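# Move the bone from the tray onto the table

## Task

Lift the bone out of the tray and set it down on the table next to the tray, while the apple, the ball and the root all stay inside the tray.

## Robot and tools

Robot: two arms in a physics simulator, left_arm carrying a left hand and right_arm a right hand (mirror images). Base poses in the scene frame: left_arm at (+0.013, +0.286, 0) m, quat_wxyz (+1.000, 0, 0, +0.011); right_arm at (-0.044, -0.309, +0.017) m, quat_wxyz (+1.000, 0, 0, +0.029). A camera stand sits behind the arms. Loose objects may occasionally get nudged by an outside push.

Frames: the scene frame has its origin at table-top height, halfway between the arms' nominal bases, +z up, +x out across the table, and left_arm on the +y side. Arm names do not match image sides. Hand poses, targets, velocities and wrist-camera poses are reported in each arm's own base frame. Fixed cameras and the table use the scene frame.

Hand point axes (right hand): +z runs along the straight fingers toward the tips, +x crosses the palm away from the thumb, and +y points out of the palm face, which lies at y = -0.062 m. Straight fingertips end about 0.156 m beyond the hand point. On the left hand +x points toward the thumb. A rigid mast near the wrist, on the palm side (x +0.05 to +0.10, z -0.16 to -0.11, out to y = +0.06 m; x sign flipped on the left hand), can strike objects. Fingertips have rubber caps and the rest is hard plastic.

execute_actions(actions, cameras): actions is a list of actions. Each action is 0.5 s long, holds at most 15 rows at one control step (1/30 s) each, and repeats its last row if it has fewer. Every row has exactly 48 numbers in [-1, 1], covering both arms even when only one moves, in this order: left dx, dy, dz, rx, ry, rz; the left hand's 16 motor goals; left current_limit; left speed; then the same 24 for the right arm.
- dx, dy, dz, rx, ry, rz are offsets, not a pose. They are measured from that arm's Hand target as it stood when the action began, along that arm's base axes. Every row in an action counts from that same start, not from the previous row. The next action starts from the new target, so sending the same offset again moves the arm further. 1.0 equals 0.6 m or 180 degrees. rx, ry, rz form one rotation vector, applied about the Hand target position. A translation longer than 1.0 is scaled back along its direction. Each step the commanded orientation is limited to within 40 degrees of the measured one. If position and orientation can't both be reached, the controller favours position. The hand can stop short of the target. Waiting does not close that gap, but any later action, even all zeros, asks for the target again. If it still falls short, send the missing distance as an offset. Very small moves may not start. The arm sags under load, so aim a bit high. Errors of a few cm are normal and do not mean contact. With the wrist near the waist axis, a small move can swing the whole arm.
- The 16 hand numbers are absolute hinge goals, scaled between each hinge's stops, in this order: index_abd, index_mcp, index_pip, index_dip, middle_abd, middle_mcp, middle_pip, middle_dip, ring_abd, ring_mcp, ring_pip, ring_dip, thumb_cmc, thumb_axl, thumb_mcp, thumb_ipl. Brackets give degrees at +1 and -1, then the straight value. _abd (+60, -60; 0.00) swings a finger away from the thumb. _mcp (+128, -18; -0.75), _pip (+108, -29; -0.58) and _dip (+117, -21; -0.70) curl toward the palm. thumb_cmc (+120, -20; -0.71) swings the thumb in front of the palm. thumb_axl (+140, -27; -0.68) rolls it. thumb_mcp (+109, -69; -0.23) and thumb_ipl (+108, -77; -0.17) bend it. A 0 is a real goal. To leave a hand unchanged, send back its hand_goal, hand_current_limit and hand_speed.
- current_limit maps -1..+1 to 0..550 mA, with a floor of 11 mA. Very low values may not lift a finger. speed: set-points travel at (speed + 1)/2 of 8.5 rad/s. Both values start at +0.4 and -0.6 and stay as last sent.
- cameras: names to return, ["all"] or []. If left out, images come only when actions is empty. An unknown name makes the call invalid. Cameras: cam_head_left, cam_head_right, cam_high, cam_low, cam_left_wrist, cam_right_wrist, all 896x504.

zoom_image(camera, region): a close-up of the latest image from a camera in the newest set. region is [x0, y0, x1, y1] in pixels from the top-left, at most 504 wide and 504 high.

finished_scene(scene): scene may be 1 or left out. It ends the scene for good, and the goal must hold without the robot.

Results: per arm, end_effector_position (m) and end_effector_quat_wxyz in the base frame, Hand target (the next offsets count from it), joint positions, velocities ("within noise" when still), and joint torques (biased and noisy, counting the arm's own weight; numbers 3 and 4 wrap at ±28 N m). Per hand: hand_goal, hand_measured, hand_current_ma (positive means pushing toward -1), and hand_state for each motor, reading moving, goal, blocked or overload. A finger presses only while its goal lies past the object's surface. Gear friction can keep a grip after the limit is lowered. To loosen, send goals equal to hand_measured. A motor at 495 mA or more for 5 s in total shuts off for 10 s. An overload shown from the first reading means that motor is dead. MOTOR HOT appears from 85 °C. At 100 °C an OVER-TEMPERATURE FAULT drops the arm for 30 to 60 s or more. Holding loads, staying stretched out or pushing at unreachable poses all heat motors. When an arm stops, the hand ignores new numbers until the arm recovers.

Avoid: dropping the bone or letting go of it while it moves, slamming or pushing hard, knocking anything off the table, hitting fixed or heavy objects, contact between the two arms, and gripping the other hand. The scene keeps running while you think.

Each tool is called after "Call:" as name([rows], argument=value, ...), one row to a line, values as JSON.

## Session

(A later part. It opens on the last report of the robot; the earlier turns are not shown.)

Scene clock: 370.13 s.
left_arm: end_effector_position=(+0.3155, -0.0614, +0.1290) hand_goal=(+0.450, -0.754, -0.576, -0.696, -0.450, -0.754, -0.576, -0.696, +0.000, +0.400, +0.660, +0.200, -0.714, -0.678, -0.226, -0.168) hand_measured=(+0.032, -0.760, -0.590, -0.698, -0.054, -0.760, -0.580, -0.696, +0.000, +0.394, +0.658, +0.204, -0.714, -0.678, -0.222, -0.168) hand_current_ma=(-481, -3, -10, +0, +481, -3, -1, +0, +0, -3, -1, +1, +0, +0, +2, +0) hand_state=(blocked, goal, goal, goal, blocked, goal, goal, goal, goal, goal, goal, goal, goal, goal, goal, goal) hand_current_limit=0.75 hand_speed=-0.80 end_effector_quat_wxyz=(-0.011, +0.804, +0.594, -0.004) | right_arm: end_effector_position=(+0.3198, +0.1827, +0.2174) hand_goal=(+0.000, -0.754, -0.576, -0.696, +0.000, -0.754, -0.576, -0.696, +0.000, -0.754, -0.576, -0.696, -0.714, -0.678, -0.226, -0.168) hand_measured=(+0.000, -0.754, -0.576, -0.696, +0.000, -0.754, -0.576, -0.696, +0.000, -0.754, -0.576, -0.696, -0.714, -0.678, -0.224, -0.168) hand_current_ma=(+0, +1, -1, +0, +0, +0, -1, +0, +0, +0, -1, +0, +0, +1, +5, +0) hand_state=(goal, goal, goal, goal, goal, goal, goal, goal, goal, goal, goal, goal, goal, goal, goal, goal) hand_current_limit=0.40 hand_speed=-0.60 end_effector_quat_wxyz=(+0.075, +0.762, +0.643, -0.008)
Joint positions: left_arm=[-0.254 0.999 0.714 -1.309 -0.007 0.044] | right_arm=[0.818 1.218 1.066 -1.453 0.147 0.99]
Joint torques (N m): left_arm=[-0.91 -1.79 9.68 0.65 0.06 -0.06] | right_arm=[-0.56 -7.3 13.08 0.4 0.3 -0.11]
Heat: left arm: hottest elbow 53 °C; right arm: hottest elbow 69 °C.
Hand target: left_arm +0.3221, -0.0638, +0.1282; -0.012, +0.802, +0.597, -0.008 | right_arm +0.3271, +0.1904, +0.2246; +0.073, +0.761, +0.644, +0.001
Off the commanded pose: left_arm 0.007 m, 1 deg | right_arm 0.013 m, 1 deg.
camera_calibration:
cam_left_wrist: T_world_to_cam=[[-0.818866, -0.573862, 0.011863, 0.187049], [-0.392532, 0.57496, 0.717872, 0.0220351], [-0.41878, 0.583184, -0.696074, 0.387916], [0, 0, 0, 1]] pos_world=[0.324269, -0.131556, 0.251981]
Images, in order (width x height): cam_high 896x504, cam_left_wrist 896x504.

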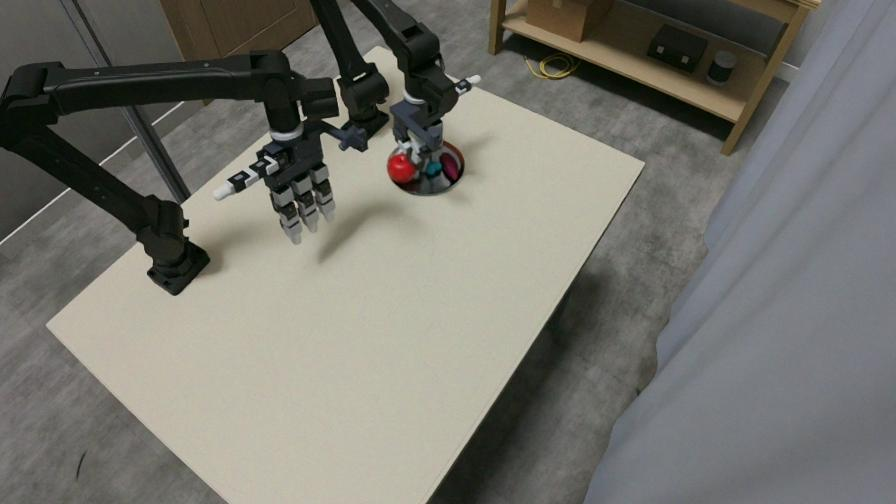

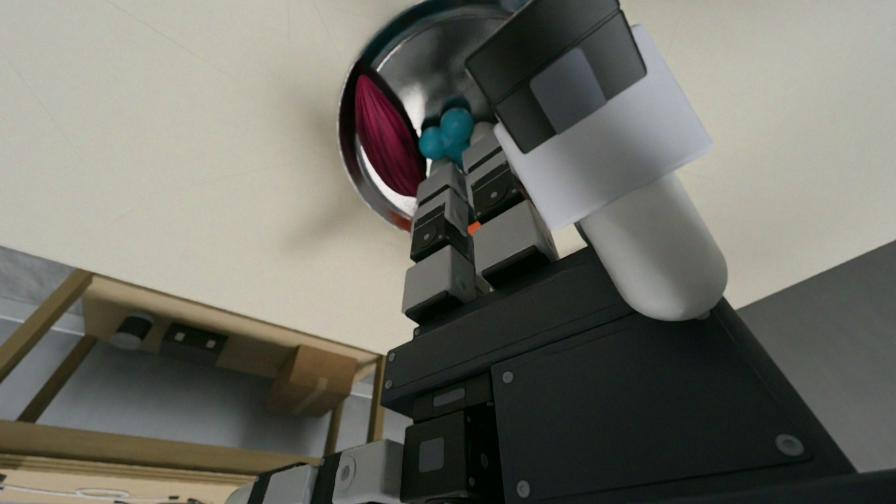

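Call:
execute_actions([
  [[0.008,0,0.03,0,-0.009,0,0.45,-0.754,-0.576,-0.696,-0.45,-0.754,-0.576,-0.696,0,0.4,0.66,0.2,-0.714,-0.678,-0.226,-0.168,0.75,-0.8,0,0,0,0,0,0,0,-0.754,-0.576,-0.696,0,-0.754,-0.576,-0.696,0,-0.754,-0.576,-0.696,-0.714,-0.678,-0.226,-0.168,0.4,-0.6]],
  [[0.006,0,0.035,0,-0.008,0,0.45,-0.754,-0.576,-0.696,-0.45,-0.754,-0.576,-0.696,0,0.4,0.66,0.2,-0.714,-0.678,-0.226,-0.168,0.75,-0.8,0,0,0,0,0,0,0,-0.754,-0.576,-0.696,0,-0.754,-0.576,-0.696,0,-0.754,-0.576,-0.696,-0.714,-0.678,-0.226,-0.168,0.4,-0.6]],
], cameras=["cam_left_wrist","cam_high","cam_low"])

Call:
zoom_image(camera="cam_left_wrist", region=[390, 50, 530, 170])

Call:
zoom_image(camera="cam_high", region=[385, 130, 475, 200])

Call:
zoom_image(camera="cam_low", region=[305, 215, 375, 265])

Scene clock: 374.70 s.
left_arm: end_effector_position=(+0.3133, -0.0599, +0.1380) hand_goal=(+0.450, -0.754, -0.576, -0.696, -0.450, -0.754, -0.576, -0.696, +0.000, +0.400, +0.660, +0.200, -0.714, -0.678, -0.226, -0.168) hand_measured=(+0.032, -0.754, -0.578, -0.698, -0.056, -0.748, -0.574, -0.696, +0.000, +0.394, +0.658, +0.204, -0.714, -0.678, -0.222, -0.168) hand_current_ma=(-481, +0, -1, +0, +481, +2, +0, +0, +0, -3, -1, +1, +0, +0, +2, +0) hand_state=(blocked, goal, goal, goal, blocked, goal, goal, goal, goal, goal, goal, goal, goal, goal, goal, goal) hand_current_limit=0.75 hand_speed=-0.80 end_effector_quat_wxyz=(-0.018, +0.804, +0.594, -0.006) | right_arm: end_effector_position=(+0.3198, +0.1827, +0.2174) hand_goal=(+0.000, -0.754, -0.576, -0.696, +0.000, -0.754, -0.576, -0.696, +0.000, -0.754, -0.576, -0.696, -0.714, -0.678, -0.226, -0.168) hand_measured=(+0.000, -0.754, -0.576, -0.696, +0.000, -0.754, -0.576, -0.696, +0.000, -0.754, -0.576, -0.696, -0.714, -0.678, -0.224, -0.168) hand_current_ma=(+0, +1, -1, +0, +0, +0, -1, +0, +0, +0, -1, +0, +0, +1, +5, +0) hand_state=(goal, goal, goal, goal, goal, goal, goal, goal, goal, goal, goal, goal, goal, goal, goal, goal) hand_current_limit=0.40 hand_speed=-0.60 end_effector_quat_wxyz=(+0.075, +0.762, +0.643, -0.008)
Joint positions: left_arm=[-0.254 0.993 0.737 -1.351 -0.013 0.044] | right_arm=[0.818 1.218 1.066 -1.453 0.147 0.99]
Joint torques (N m): left_arm=[-1.03 -4.6 12.81 0.03 -0.25 -0.06] | right_arm=[-0.56 -7.3 13.09 0.4 0.3 -0.11]
Heat: left arm: hottest elbow 54 °C; right arm: hottest elbow 69 °C.
Hand target: left_arm +0.3304, -0.0638, +0.1671; +0.004, +0.802, +0.597, +0.013 | right_arm +0.3271, +0.1904, +0.2246; +0.073, +0.761, +0.644, +0.001
Off the commanded pose: left_arm 0.034 m, 3 deg | right_arm 0.013 m, 1 deg.
camera_calibration:
cam_left_wrist: T_world_to_cam=[[-0.818789, -0.573873, 0.0159346, 0.18551], [-0.384655, 0.568998, 0.72683, 0.0098665], [-0.426175, 0.588991, -0.686633, 0.393772], [0, 0, 0, 1]] pos_world=[0.323504, -0.131083, 0.260249]
Images, in order (width x height): cam_high 896x504, cam_low 896x504, cam_left_wrist 896x504.

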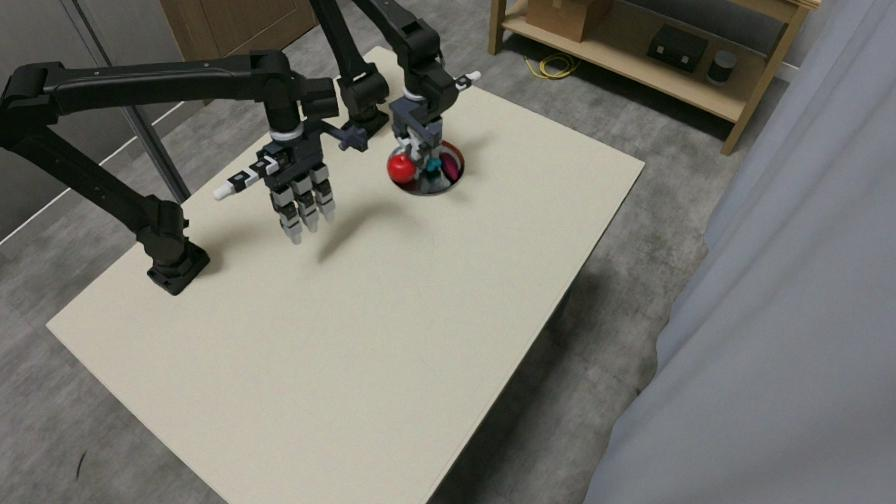

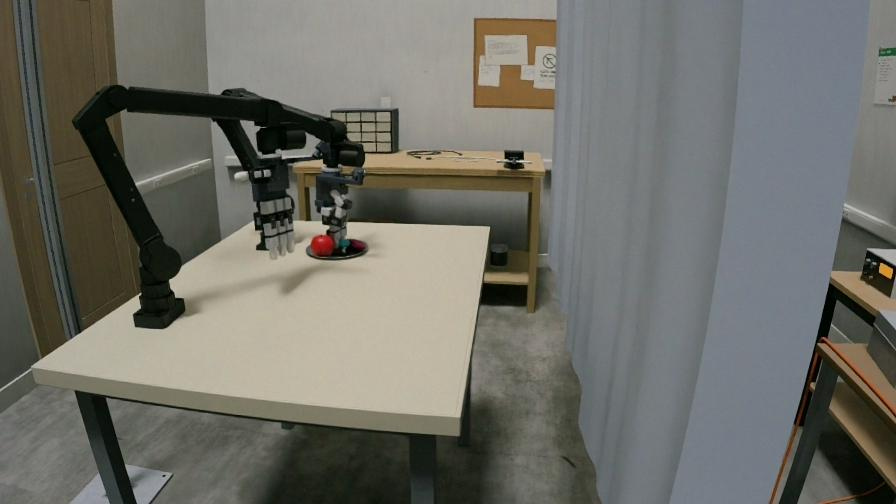

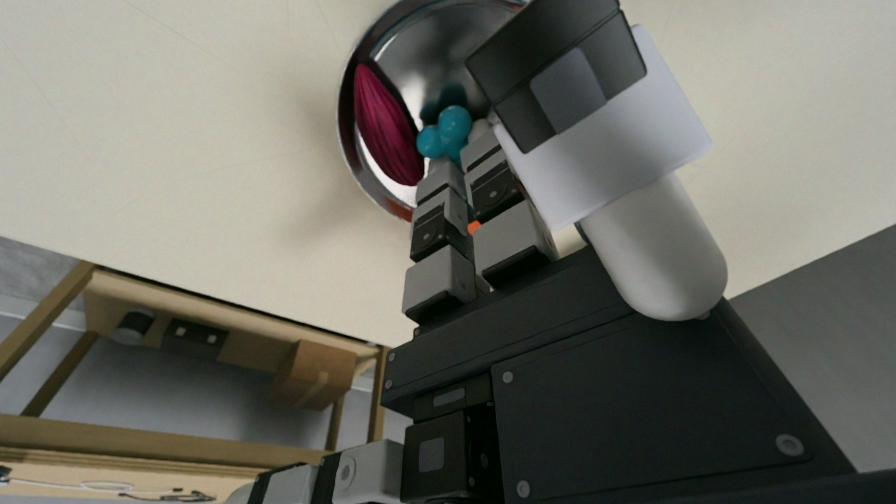

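Scaled by 3.600 from the camera's 896x504 image, which has a finer 1280x720 frame.

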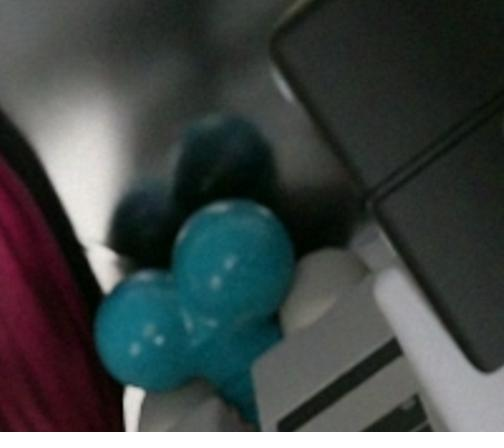

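Scaled by 5.600 from the camera's 896x504 image, which has a finer 1280x720 frame.

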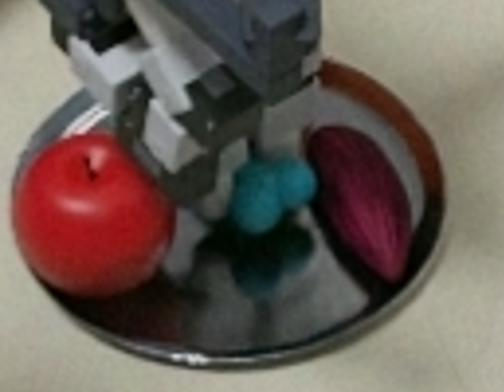

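Scaled by 7.200 from the camera's 896x504 image, which has a finer 1280x720 frame.

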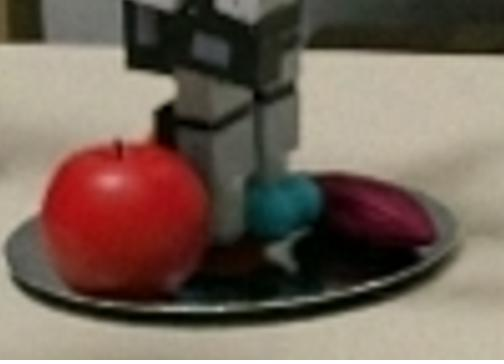

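Call:
execute_actions([
  [[0.003,0,0.04,0,0,0,0.45,-0.754,-0.576,-0.696,-0.45,-0.754,-0.576,-0.696,0,0.4,0.66,0.2,-0.714,-0.678,-0.226,-0.168,0.75,-0.8,0,0,0,0,0,0,0,-0.754,-0.576,-0.696,0,-0.754,-0.576,-0.696,0,-0.754,-0.576,-0.696,-0.714,-0.678,-0.226,-0.168,0.4,-0.6]],
  [[0,0,0.05,0,0,0,0.45,-0.754,-0.576,-0.696,-0.45,-0.754,-0.576,-0.696,0,0.4,0.66,0.2,-0.714,-0.678,-0.226,-0.168,0.75,-0.8,0,0,0,0,0,0,0,-0.754,-0.576,-0.696,0,-0.754,-0.576,-0.696,0,-0.754,-0.576,-0.696,-0.714,-0.678,-0.226,-0.168,0.4,-0.6]],
  [[0,0,0.05,0,0,0,0.45,-0.754,-0.576,-0.696,-0.45,-0.754,-0.576,-0.696,0,0.4,0.66,0.2,-0.714,-0.678,-0.226,-0.168,0.75,-0.8,0,0,0,0,0,0,0,-0.754,-0.576,-0.696,0,-0.754,-0.576,-0.696,0,-0.754,-0.576,-0.696,-0.714,-0.678,-0.226,-0.168,0.4,-0.6]],
], cameras=["cam_left_wrist","cam_high","cam_low"])

Call:
zoom_image(camera="cam_left_wrist", region=[390, 50, 530, 170])

Call:
zoom_image(camera="cam_high", region=[385, 100, 475, 200])

Call:
zoom_image(camera="cam_low", region=[305, 195, 375, 265])

Scene clock: 378.93 s.
left_arm: end_effector_position=(+0.3208, -0.0617, +0.2238) hand_goal=(+0.450, -0.754, -0.576, -0.696, -0.450, -0.754, -0.576, -0.696, +0.000, +0.400, +0.660, +0.200, -0.714, -0.678, -0.226, -0.168) hand_measured=(+0.032, -0.754, -0.578, -0.698, -0.056, -0.748, -0.574, -0.696, +0.000, +0.394, +0.658, +0.204, -0.714, -0.678, -0.222, -0.168) hand_current_ma=(-481, +0, +0, +0, +481, +3, +0, +0, +0, -3, -1, +1, +0, +0, +2, +0) hand_state=(blocked, goal, goal, goal, blocked, goal, goal, goal, goal, goal, goal, goal, goal, goal, goal, goal) hand_current_limit=0.75 hand_speed=-0.80 end_effector_quat_wxyz=(-0.015, +0.804, +0.594, -0.004) | right_arm: end_effector_position=(+0.3198, +0.1827, +0.2174) hand_goal=(+0.000, -0.754, -0.576, -0.696, +0.000, -0.754, -0.576, -0.696, +0.000, -0.754, -0.576, -0.696, -0.714, -0.678, -0.226, -0.168) hand_measured=(+0.000, -0.754, -0.576, -0.696, +0.000, -0.754, -0.576, -0.696, +0.000, -0.754, -0.576, -0.696, -0.714, -0.678, -0.224, -0.168) hand_current_ma=(+0, +1, -1, +0, +0, +0, -1, +0, +0, +0, -1, +0, +0, +1, +5, +0) hand_state=(goal, goal, goal, goal, goal, goal, goal, goal, goal, goal, goal, goal, goal, goal, goal, goal) hand_current_limit=0.40 hand_speed=-0.60 end_effector_quat_wxyz=(+0.075, +0.762, +0.643, -0.008)
Joint positions: left_arm=[-0.254 0.974 0.952 -1.576 -0.013 0.044] | right_arm=[0.818 1.218 1.066 -1.453 0.147 0.99]
Joint torques (N m): left_arm=[-0.97 -4.48 13.03 -0.17 -0.23 -0.05] | right_arm=[-0.56 -7.3 13.09 0.4 0.3 -0.11]
Heat: left arm: hottest elbow 56 °C; right arm: hottest elbow 69 °C.
Hand target: left_arm +0.3322, -0.0639, +0.2513; +0.004, +0.802, +0.597, +0.014 | right_arm +0.3271, +0.1904, +0.2246; +0.073, +0.761, +0.644, +0.001
Off the commanded pose: left_arm 0.030 m, 3 deg | right_arm 0.013 m, 1 deg.
camera_calibration:
cam_left_wrist: T_world_to_cam=[[-0.818903, -0.573837, 0.0104689, 0.19046], [-0.390105, 0.5699, 0.72321, -0.0460835], [-0.420971, 0.588154, -0.690549, 0.456062], [0, 0, 0, 1]] pos_world=[0.32998, -0.132679, 0.346268]
Images, in order (width x height): cam_high 896x504, cam_low 896x504, cam_left_wrist 896x504.

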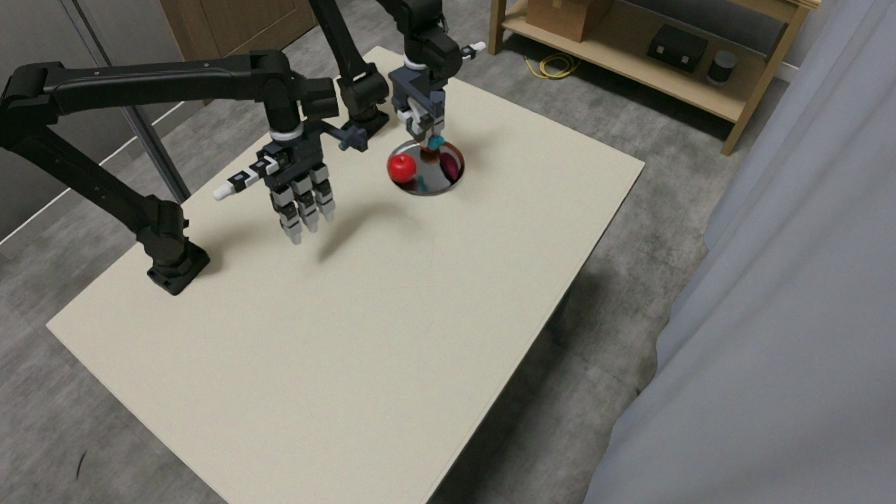

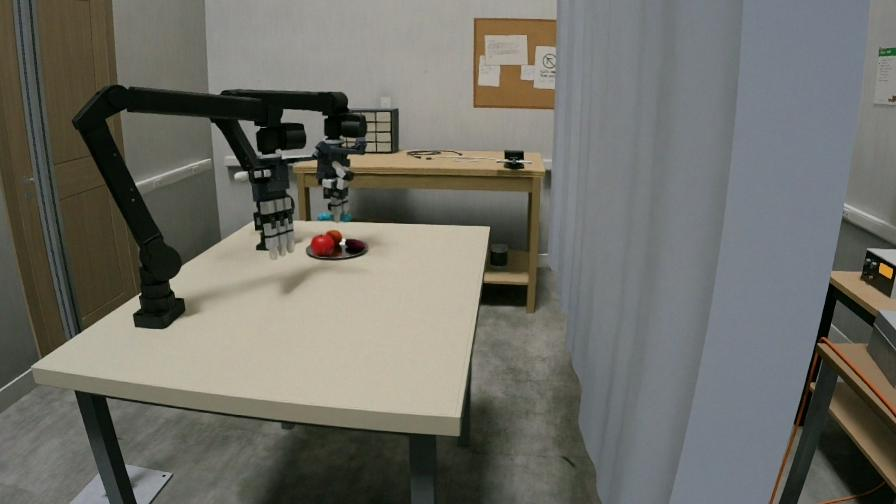

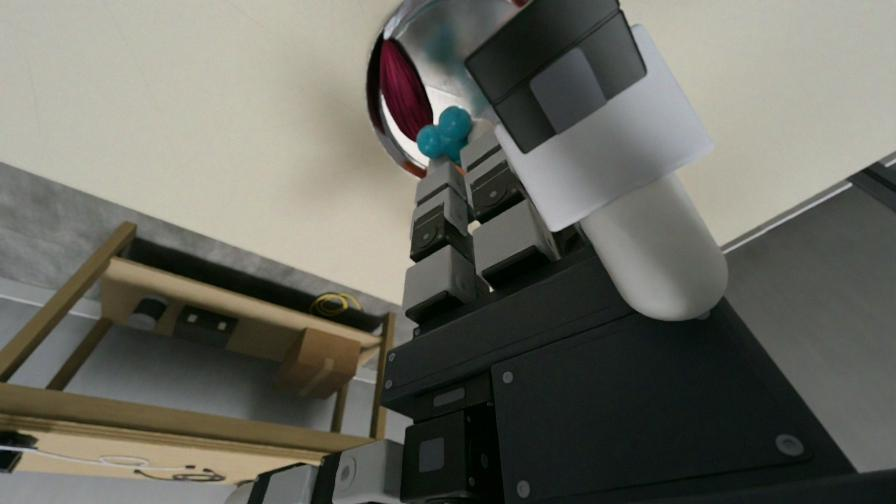

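Scaled by 3.600 from the camera's 896x504 image, which has a finer 1280x720 frame.

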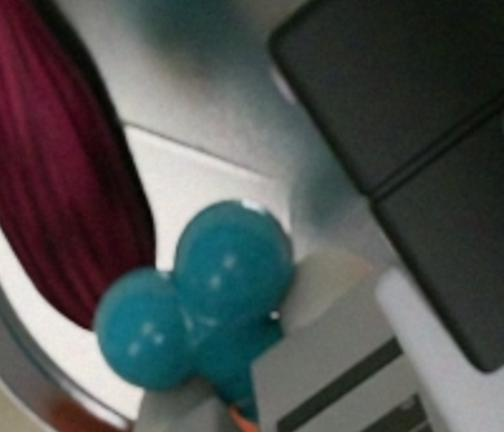

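Scaled by 5.040 from the camera's 896x504 image, which has a finer 1280x720 frame.

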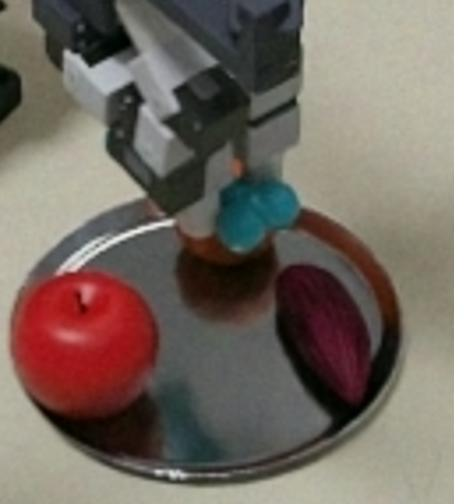

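Scaled by 7.200 from the camera's 896x504 image, which has a finer 1280x720 frame.

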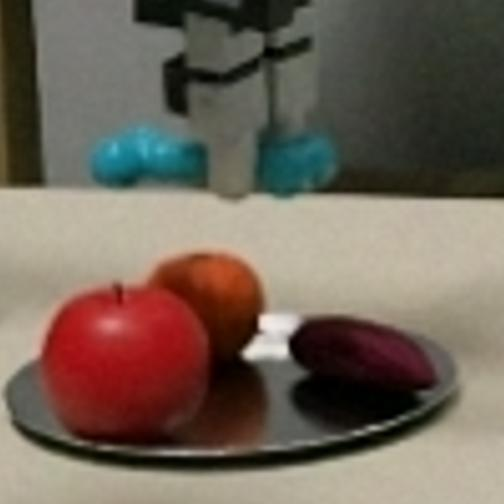

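Call:
execute_actions([
  [[0.04,0,0.01,0,0,0,0.45,-0.754,-0.576,-0.696,-0.45,-0.754,-0.576,-0.696,0,0.4,0.66,0.2,-0.714,-0.678,-0.226,-0.168,0.75,-0.8,0,0,0,0,0,0,0,-0.754,-0.576,-0.696,0,-0.754,-0.576,-0.696,0,-0.754,-0.576,-0.696,-0.714,-0.678,-0.226,-0.168,0.4,-0.6]],
  [[0.06,0,0,0,0,0,0.45,-0.754,-0.576,-0.696,-0.45,-0.754,-0.576,-0.696,0,0.4,0.66,0.2,-0.714,-0.678,-0.226,-0.168,0.75,-0.8,0,0,0,0,0,0,0,-0.754,-0.576,-0.696,0,-0.754,-0.576,-0.696,0,-0.754,-0.576,-0.696,-0.714,-0.678,-0.226,-0.168,0.4,-0.6]],
  [[0.07,0,0,0,0,0,0.45,-0.754,-0.576,-0.696,-0.45,-0.754,-0.576,-0.696,0,0.4,0.66,0.2,-0.714,-0.678,-0.226,-0.168,0.75,-0.8,0,0,0,0,0,0,0,-0.754,-0.576,-0.696,0,-0.754,-0.576,-0.696,0,-0.754,-0.576,-0.696,-0.714,-0.678,-0.226,-0.168,0.4,-0.6]],
  [[0.07,0,0,0,0,0,0.45,-0.754,-0.576,-0.696,-0.45,-0.754,-0.576,-0.696,0,0.4,0.66,0.2,-0.714,-0.678,-0.226,-0.168,0.75,-0.8,0,0,0,0,0,0,0,-0.754,-0.576,-0.696,0,-0.754,-0.576,-0.696,0,-0.754,-0.576,-0.696,-0.714,-0.678,-0.226,-0.168,0.4,-0.6]],
  [[0.06,0,0,0,0,0,0.45,-0.754,-0.576,-0.696,-0.45,-0.754,-0.576,-0.696,0,0.4,0.66,0.2,-0.714,-0.678,-0.226,-0.168,0.75,-0.8,0,0,0,0,0,0,0,-0.754,-0.576,-0.696,0,-0.754,-0.576,-0.696,0,-0.754,-0.576,-0.696,-0.714,-0.678,-0.226,-0.168,0.4,-0.6]],
], cameras=["cam_left_wrist","cam_high","cam_low","cam_head_left"])

Scene clock: 385.67 s.
left_arm: end_effector_position=(+0.4926, -0.0638, +0.2381) hand_goal=(+0.450, -0.754, -0.576, -0.696, -0.450, -0.754, -0.576, -0.696, +0.000, +0.400, +0.660, +0.200, -0.714, -0.678, -0.226, -0.168) hand_measured=(+0.032, -0.754, -0.578, -0.698, -0.056, -0.748, -0.574, -0.696, +0.000, +0.394, +0.658, +0.204, -0.714, -0.678, -0.222, -0.168) hand_current_ma=(-481, +0, +0, +0, +481, +3, +0, +0, +0, -3, -1, +1, +0, +0, +2, +0) hand_state=(blocked, goal, goal, goal, blocked, goal, goal, goal, goal, goal, goal, goal, goal, goal, goal, goal) hand_current_limit=0.75 hand_speed=-0.80 end_effector_quat_wxyz=(-0.011, +0.802, +0.598, +0.000) | right_arm: end_effector_position=(+0.3198, +0.1827, +0.2174) hand_goal=(+0.000, -0.754, -0.576, -0.696, +0.000, -0.754, -0.576, -0.696, +0.000, -0.754, -0.576, -0.696, -0.714, -0.678, -0.226, -0.168) hand_measured=(+0.000, -0.754, -0.576, -0.696, +0.000, -0.754, -0.576, -0.696, +0.000, -0.754, -0.576, -0.696, -0.714, -0.678, -0.224, -0.168) hand_current_ma=(+0, +1, -1, +0, +0, +0, -1, +0, +0, +0, -1, +0, +0, +1, +5, +0) hand_state=(goal, goal, goal, goal, goal, goal, goal, goal, goal, goal, goal, goal, goal, goal, goal, goal) hand_current_limit=0.40 hand_speed=-0.60 end_effector_quat_wxyz=(+0.075, +0.762, +0.643, -0.008)
Joint positions: left_arm=[-0.156 1.42 1.346 -1.512 -0.016 0.134] | right_arm=[0.818 1.218 1.066 -1.453 0.147 0.99]
Joint torques (N m): left_arm=[-0.15 -9.93 13.31 0.4 -0.06 0.15] | right_arm=[-0.56 -7.36 13.09 0.4 0.3 -0.11]
Heat: left arm: hottest elbow 59 °C; right arm: hottest elbow 69 °C.
Hand target: left_arm +0.5122, -0.0638, +0.2571; +0.004, +0.802, +0.597, +0.014 | right_arm +0.3271, +0.1904, +0.2246; +0.073, +0.761, +0.644, +0.001
Off the commanded pose: left_arm 0.027 m, 2 deg | right_arm 0.013 m, 1 deg.
camera_calibration:
cam_left_wrist: T_world_to_cam=[[-0.814376, -0.580333, 0.00227044, 0.329113], [-0.402895, 0.568186, 0.717523, 0.0193461], [-0.417693, 0.583419, -0.696531, 0.538991], [0, 0, 0, 1]] pos_world=[0.500949, -0.134454, 0.360795]
Images, in order (width x height): cam_head_left 896x504, cam_high 896x504, cam_low 896x504, cam_left_wrist 896x504.

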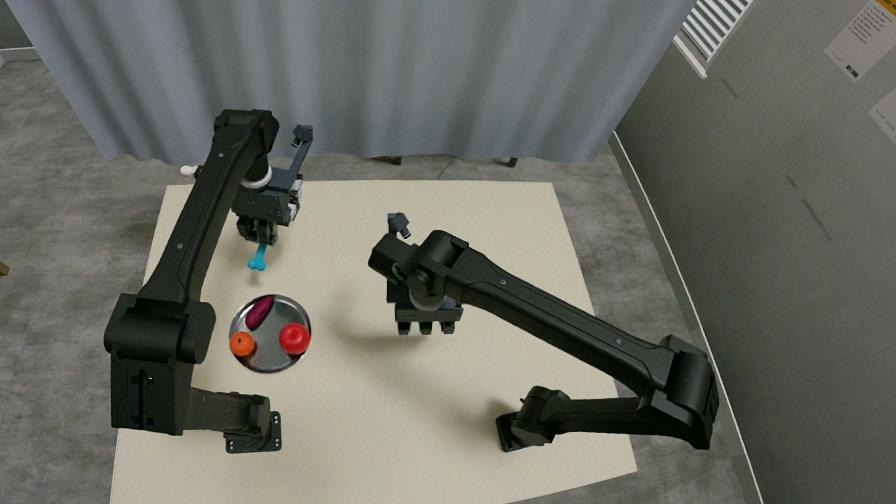

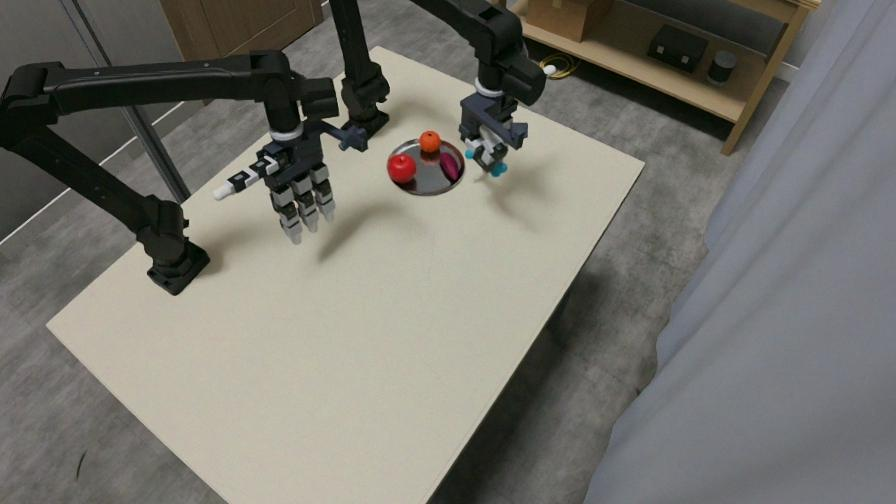

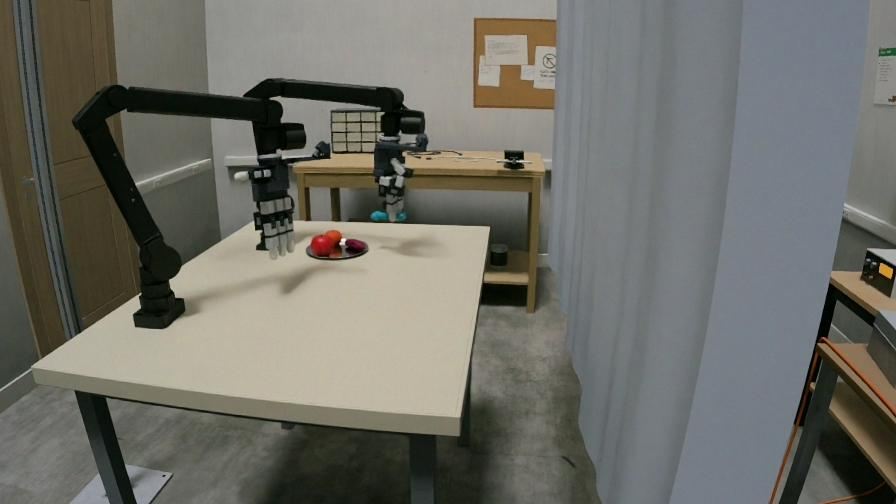

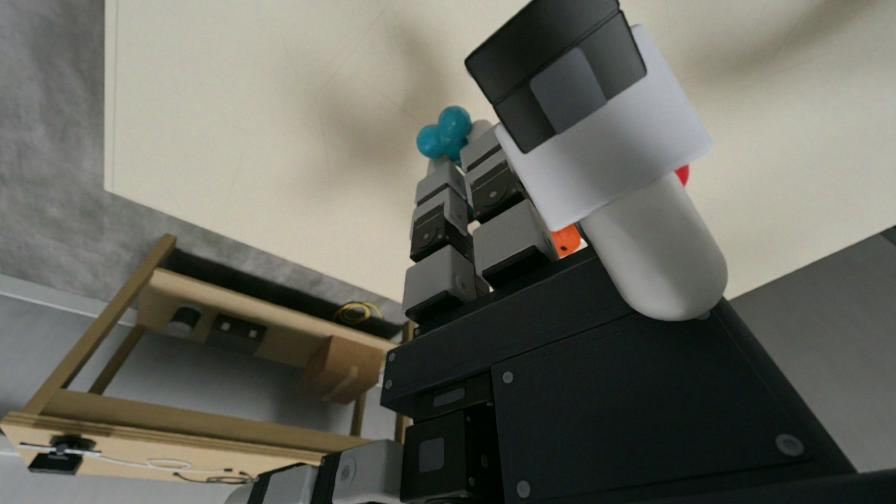

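Call:
execute_actions([
  [[0,0,-0.045,0,0.0045,0,0.45,-0.754,-0.576,-0.696,-0.45,-0.754,-0.576,-0.696,0,0.4,0.66,0.2,-0.714,-0.678,-0.226,-0.168,0.75,-0.8,0,0,0,0,0,0,0,-0.754,-0.576,-0.696,0,-0.754,-0.576,-0.696,0,-0.754,-0.576,-0.696,-0.714,-0.678,-0.226,-0.168,0.4,-0.6]],
  [[0,0,-0.045,0,0.0045,0,0.45,-0.754,-0.576,-0.696,-0.45,-0.754,-0.576,-0.696,0,0.4,0.66,0.2,-0.714,-0.678,-0.226,-0.168,0.75,-0.8,0,0,0,0,0,0,0,-0.754,-0.576,-0.696,0,-0.754,-0.576,-0.696,0,-0.754,-0.576,-0.696,-0.714,-0.678,-0.226,-0.168,0.4,-0.6]],
  [[0,0,-0.045,0,0.004,0,0.45,-0.754,-0.576,-0.696,-0.45,-0.754,-0.576,-0.696,0,0.4,0.66,0.2,-0.714,-0.678,-0.226,-0.168,0.75,-0.8,0,0,0,0,0,0,0,-0.754,-0.576,-0.696,0,-0.754,-0.576,-0.696,0,-0.754,-0.576,-0.696,-0.714,-0.678,-0.226,-0.168,0.4,-0.6]],
  [[0,0,-0.04,0,0.003,0,0.45,-0.754,-0.576,-0.696,-0.45,-0.754,-0.576,-0.696,0,0.4,0.66,0.2,-0.714,-0.678,-0.226,-0.168,0.75,-0.8,0,0,0,0,0,0,0,-0.754,-0.576,-0.696,0,-0.754,-0.576,-0.696,0,-0.754,-0.576,-0.696,-0.714,-0.678,-0.226,-0.168,0.4,-0.6]],
], cameras=["cam_high","cam_low","cam_left_wrist"])

Call:
zoom_image(camera="cam_low", region=[350, 195, 430, 265])

Call:
zoom_image(camera="cam_high", region=[440, 110, 540, 210])

Scene clock: 392.13 s.
left_arm: end_effector_position=(+0.5123, -0.0676, +0.1667) hand_goal=(+0.450, -0.754, -0.576, -0.696, -0.450, -0.754, -0.576, -0.696, +0.000, +0.400, +0.660, +0.200, -0.714, -0.678, -0.226, -0.168) hand_measured=(+0.032, -0.754, -0.578, -0.698, -0.056, -0.748, -0.574, -0.696, +0.000, +0.394, +0.658, +0.204, -0.714, -0.678, -0.222, -0.168) hand_current_ma=(-481, +0, +0, +0, +481, +3, +0, +0, +0, -3, -1, +1, +0, +0, +2, +0) hand_state=(blocked, goal, goal, goal, blocked, goal, goal, goal, goal, goal, goal, goal, goal, goal, goal, goal) hand_current_limit=0.75 hand_speed=-0.80 end_effector_quat_wxyz=(-0.004, +0.802, +0.597, +0.002) | right_arm: end_effector_position=(+0.3198, +0.1827, +0.2174) hand_goal=(+0.000, -0.754, -0.576, -0.696, +0.000, -0.754, -0.576, -0.696, +0.000, -0.754, -0.576, -0.696, -0.714, -0.678, -0.226, -0.168) hand_measured=(+0.000, -0.754, -0.576, -0.696, +0.000, -0.754, -0.576, -0.696, +0.000, -0.754, -0.576, -0.696, -0.714, -0.678, -0.224, -0.168) hand_current_ma=(+0, +1, -1, +0, +0, +0, -1, +0, +0, +0, -1, +0, +0, +1, +5, +0) hand_state=(goal, goal, goal, goal, goal, goal, goal, goal, goal, goal, goal, goal, goal, goal, goal, goal) hand_current_limit=0.40 hand_speed=-0.60 end_effector_quat_wxyz=(+0.075, +0.762, +0.643, -0.008)
Joint positions: left_arm=[-0.154 1.496 1.234 -1.313 -0.009 0.137] | right_arm=[0.818 1.218 1.066 -1.453 0.147 0.99]
Joint torques (N m): left_arm=[-0.03 -10.64 7.77 0.92 0 0.15] | right_arm=[-0.56 -7.3 13.08 0.42 0.3 -0.11]
Heat: left arm: hottest elbow 59 °C; right arm: hottest elbow 70 °C.
Hand target: left_arm +0.5122, -0.0639, +0.1521; -0.011, +0.802, +0.597, -0.007 | right_arm +0.3271, +0.1904, +0.2246; +0.073, +0.761, +0.644, +0.001
Off the commanded pose: left_arm 0.015 m, 1 deg | right_arm 0.013 m, 1 deg.
camera_calibration:
cam_left_wrist: T_world_to_cam=[[-0.815174, -0.579215, -0.00106846, 0.344156], [-0.409382, 0.574847, 0.70849, 0.0860037], [-0.409754, 0.57798, -0.705721, 0.496783], [0, 0, 0, 1]] pos_world=[0.519314, -0.137229, 0.290025]
Images, in order (width x height): cam_high 896x504, cam_low 896x504, cam_left_wrist 896x504.

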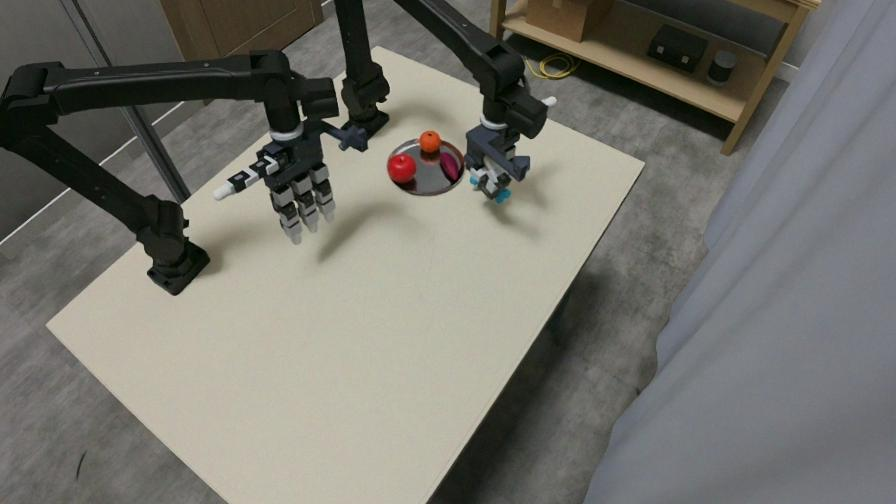

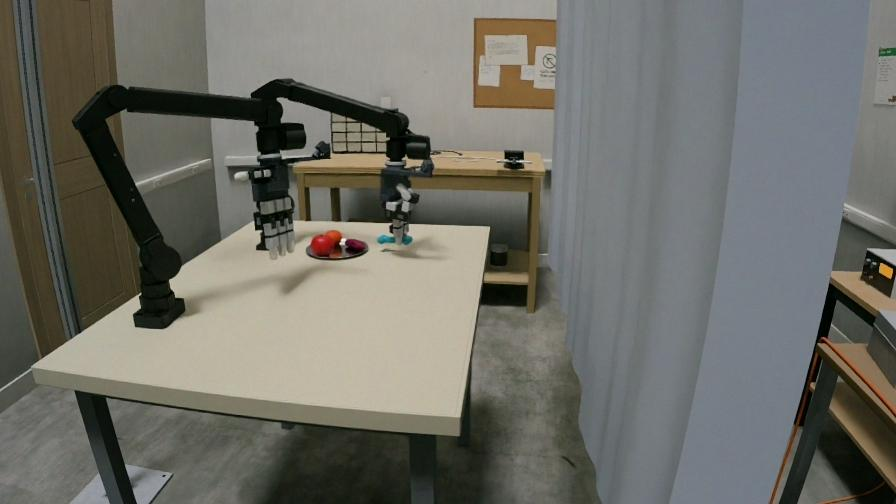

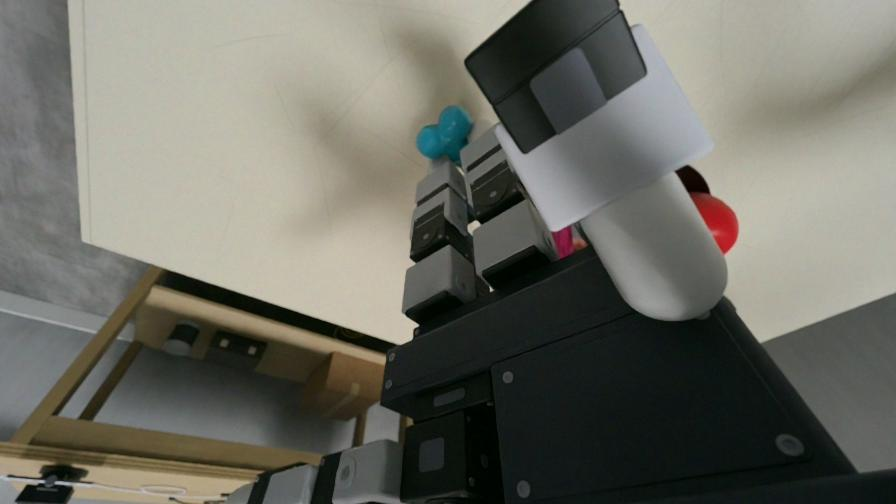

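Scaled by 6.300 from the camera's 896x504 image, which has a finer 1280x720 frame.

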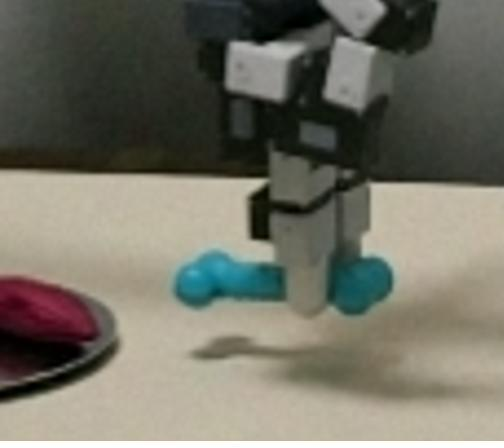

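Scaled by 5.040 from the camera's 896x504 image, which has a finer 1280x720 frame.

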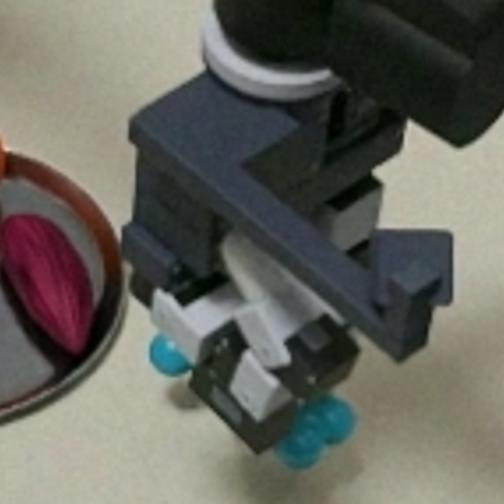

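Call:
execute_actions([
  [[0,0,-0.025,0,0.002,0,0.45,-0.754,-0.576,-0.696,-0.45,-0.754,-0.576,-0.696,0,0.4,0.66,0.2,-0.714,-0.678,-0.226,-0.168,0.75,-0.8,0,0,0,0,0,0,0,-0.754,-0.576,-0.696,0,-0.754,-0.576,-0.696,0,-0.754,-0.576,-0.696,-0.714,-0.678,-0.226,-0.168,0.4,-0.6]],
  [[0,0,-0.02,0,0.002,0,0.45,-0.754,-0.576,-0.696,-0.45,-0.754,-0.576,-0.696,0,0.4,0.66,0.2,-0.714,-0.678,-0.226,-0.168,0.75,-0.8,0,0,0,0,0,0,0,-0.754,-0.576,-0.696,0,-0.754,-0.576,-0.696,0,-0.754,-0.576,-0.696,-0.714,-0.678,-0.226,-0.168,0.4,-0.6]],
], cameras=["cam_high","cam_low"])

Call:
zoom_image(camera="cam_low", region=[360, 210, 430, 265])

Scene clock: 394.90 s.
left_arm: end_effector_position=(+0.5136, -0.0679, +0.1416) hand_goal=(+0.450, -0.754, -0.576, -0.696, -0.450, -0.754, -0.576, -0.696, +0.000, +0.400, +0.660, +0.200, -0.714, -0.678, -0.226, -0.168) hand_measured=(+0.032, -0.754, -0.578, -0.698, -0.056, -0.748, -0.574, -0.696, +0.000, +0.394, +0.658, +0.204, -0.714, -0.678, -0.222, -0.168) hand_current_ma=(-481, +0, +0, +0, +481, +3, +0, +0, +0, -3, -1, +1, +0, +0, +2, +0) hand_state=(blocked, goal, goal, goal, blocked, goal, goal, goal, goal, goal, goal, goal, goal, goal, goal, goal) hand_current_limit=0.75 hand_speed=-0.80 end_effector_quat_wxyz=(-0.007, +0.802, +0.597, -0.002) | right_arm: end_effector_position=(+0.3198, +0.1827, +0.2174) hand_goal=(+0.000, -0.754, -0.576, -0.696, +0.000, -0.754, -0.576, -0.696, +0.000, -0.754, -0.576, -0.696, -0.714, -0.678, -0.226, -0.168) hand_measured=(+0.000, -0.754, -0.576, -0.696, +0.000, -0.754, -0.576, -0.696, +0.000, -0.754, -0.576, -0.696, -0.714, -0.678, -0.224, -0.168) hand_current_ma=(+0, +1, -1, +0, +0, +0, -1, +0, +0, +0, -1, +0, +0, +1, +5, +0) hand_state=(goal, goal, goal, goal, goal, goal, goal, goal, goal, goal, goal, goal, goal, goal, goal, goal) hand_current_limit=0.40 hand_speed=-0.60 end_effector_quat_wxyz=(+0.075, +0.762, +0.643, -0.008)
Joint positions: left_arm=[-0.154 1.523 1.198 -1.258 -0.007 0.138] | right_arm=[0.818 1.218 1.066 -1.453 0.147 0.99]
Joint torques (N m): left_arm=[-0.03 -10.75 7.51 0.76 0.01 0.14] | right_arm=[-0.56 -7.3 13.08 0.4 0.3 -0.11]
Heat: left arm: hottest elbow 58 °C; right arm: hottest elbow 70 °C.
Hand target: left_arm +0.5122, -0.0639, +0.1252; -0.015, +0.802, +0.597, -0.012 | right_arm +0.3271, +0.1904, +0.2246; +0.073, +0.761, +0.644, +0.001
Off the commanded pose: left_arm 0.017 m, 1 deg | right_arm 0.013 m, 1 deg.
Images, in order (width x height): cam_high 896x504, cam_low 896x504.

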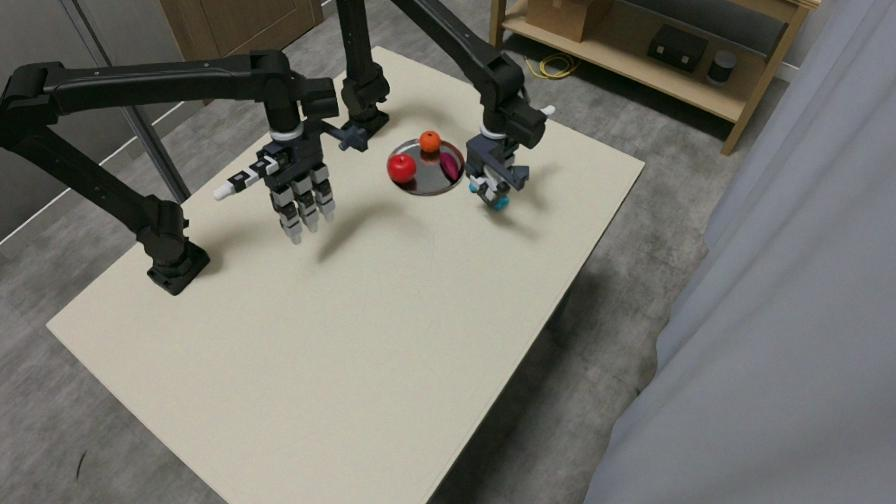

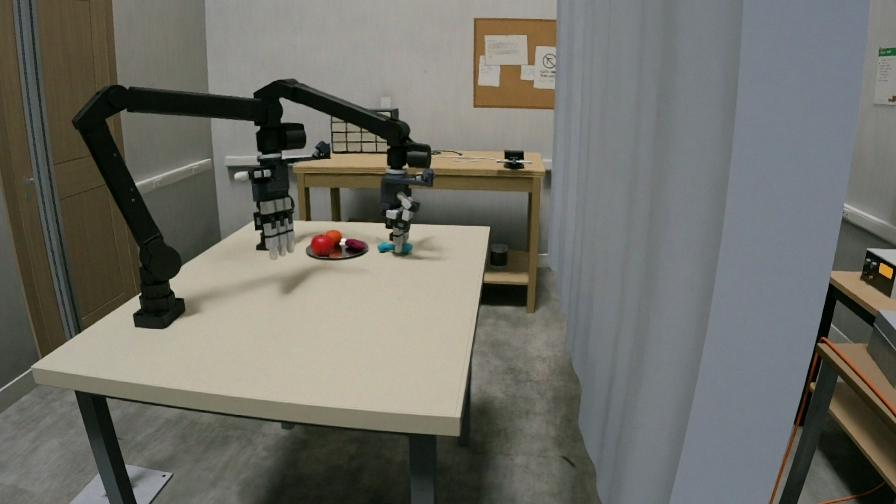

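Scaled by 7.200 from the camera's 896x504 image, which has a finer 1280x720 frame.

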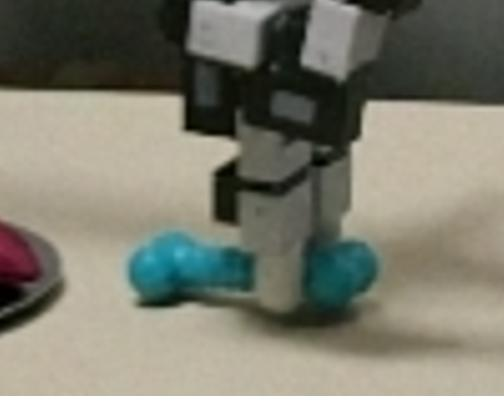

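Call:
execute_actions([
  [[0,0,-0.0133,0,0,0,0.45,-0.754,-0.576,-0.696,-0.45,-0.754,-0.576,-0.696,0,0.4,0.66,0.2,-0.714,-0.678,-0.226,-0.168,0.75,-0.8,0,0,0,0,0,0,0,-0.754,-0.576,-0.696,0,-0.754,-0.576,-0.696,0,-0.754,-0.576,-0.696,-0.714,-0.678,-0.226,-0.168,0.4,-0.6]],
], cameras=["cam_high","cam_low"])

Call:
zoom_image(camera="cam_low", region=[360, 210, 430, 265])

Call:
zoom_image(camera="cam_high", region=[450, 150, 530, 220])

Scene clock: 397.10 s.
left_arm: end_effector_position=(+0.5149, -0.0682, +0.1369) hand_goal=(+0.450, -0.754, -0.576, -0.696, -0.450, -0.754, -0.576, -0.696, +0.000, +0.400, +0.660, +0.200, -0.714, -0.678, -0.226, -0.168) hand_measured=(+0.032, -0.754, -0.578, -0.698, -0.056, -0.748, -0.574, -0.696, +0.000, +0.394, +0.658, +0.204, -0.714, -0.678, -0.222, -0.168) hand_current_ma=(-481, +0, +0, +0, +481, +3, +0, +0, +0, -3, -1, +1, +0, +0, +2, +0) hand_state=(blocked, goal, goal, goal, blocked, goal, goal, goal, goal, goal, goal, goal, goal, goal, goal, goal) hand_current_limit=0.75 hand_speed=-0.80 end_effector_quat_wxyz=(-0.004, +0.802, +0.597, +0.001) | right_arm: end_effector_position=(+0.3198, +0.1827, +0.2174) hand_goal=(+0.000, -0.754, -0.576, -0.696, +0.000, -0.754, -0.576, -0.696, +0.000, -0.754, -0.576, -0.696, -0.714, -0.678, -0.226, -0.168) hand_measured=(+0.000, -0.754, -0.576, -0.696, +0.000, -0.754, -0.576, -0.696, +0.000, -0.754, -0.576, -0.696, -0.714, -0.678, -0.224, -0.168) hand_current_ma=(+0, +1, -1, +0, +0, +0, -1, +0, +0, +0, -1, +0, +0, +1, +5, +0) hand_state=(goal, goal, goal, goal, goal, goal, goal, goal, goal, goal, goal, goal, goal, goal, goal, goal) hand_current_limit=0.40 hand_speed=-0.60 end_effector_quat_wxyz=(+0.075, +0.762, +0.643, -0.008)
Joint positions: left_arm=[-0.154 1.527 1.188 -1.237 -0.007 0.138] | right_arm=[0.818 1.218 1.066 -1.453 0.147 0.99]
Joint torques (N m): left_arm=[0.03 -10.34 7.23 0.83 0 0.14] | right_arm=[-0.56 -7.3 13.09 0.4 0.3 -0.11]
Heat: left arm: hottest elbow 58 °C; right arm: hottest elbow 70 °C.
Hand target: left_arm +0.5122, -0.0639, +0.1172; -0.015, +0.802, +0.597, -0.012 | right_arm +0.3271, +0.1904, +0.2246; +0.073, +0.761, +0.644, +0.001
Off the commanded pose: left_arm 0.020 m, 2 deg | right_arm 0.013 m, 1 deg.
Images, in order (width x height): cam_high 896x504, cam_low 896x504.

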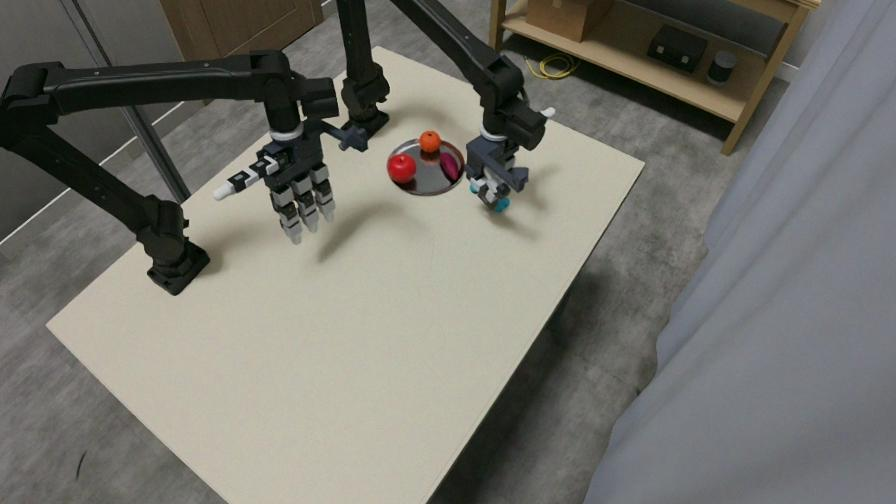

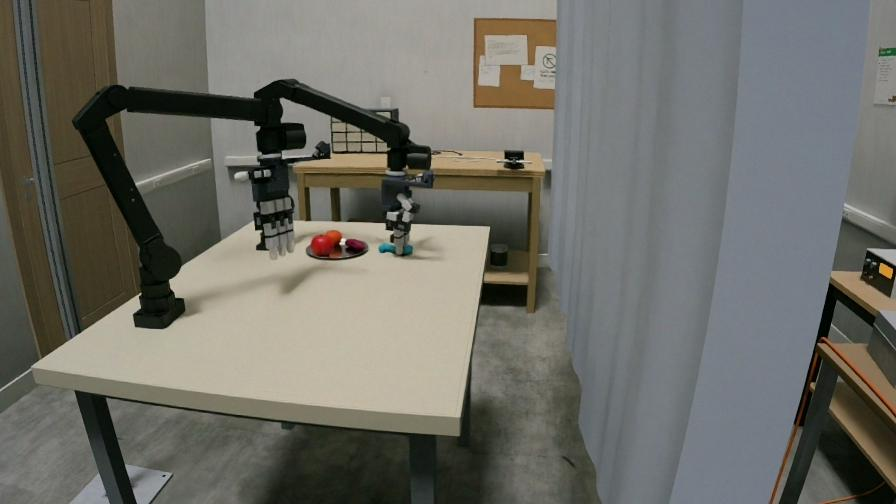

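Scaled by 7.200 from the camera's 896x504 image, which has a finer 1280x720 frame.

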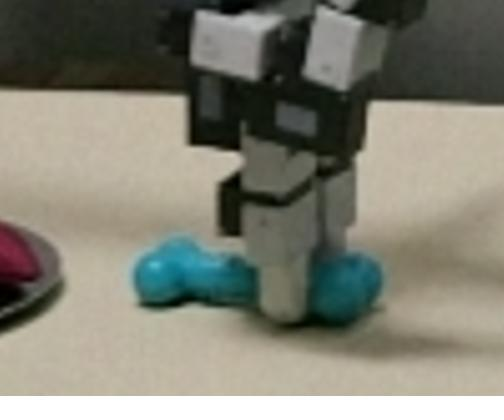

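Scaled by 6.300 from the camera's 896x504 image, which has a finer 1280x720 frame.

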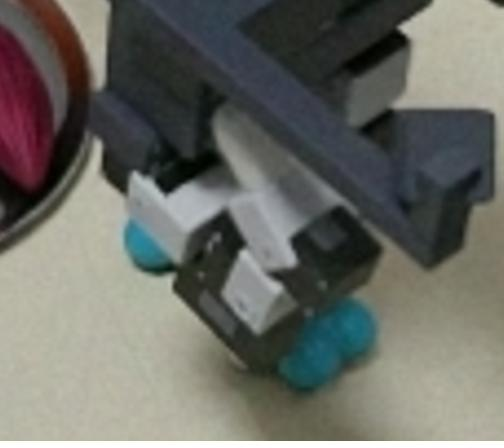

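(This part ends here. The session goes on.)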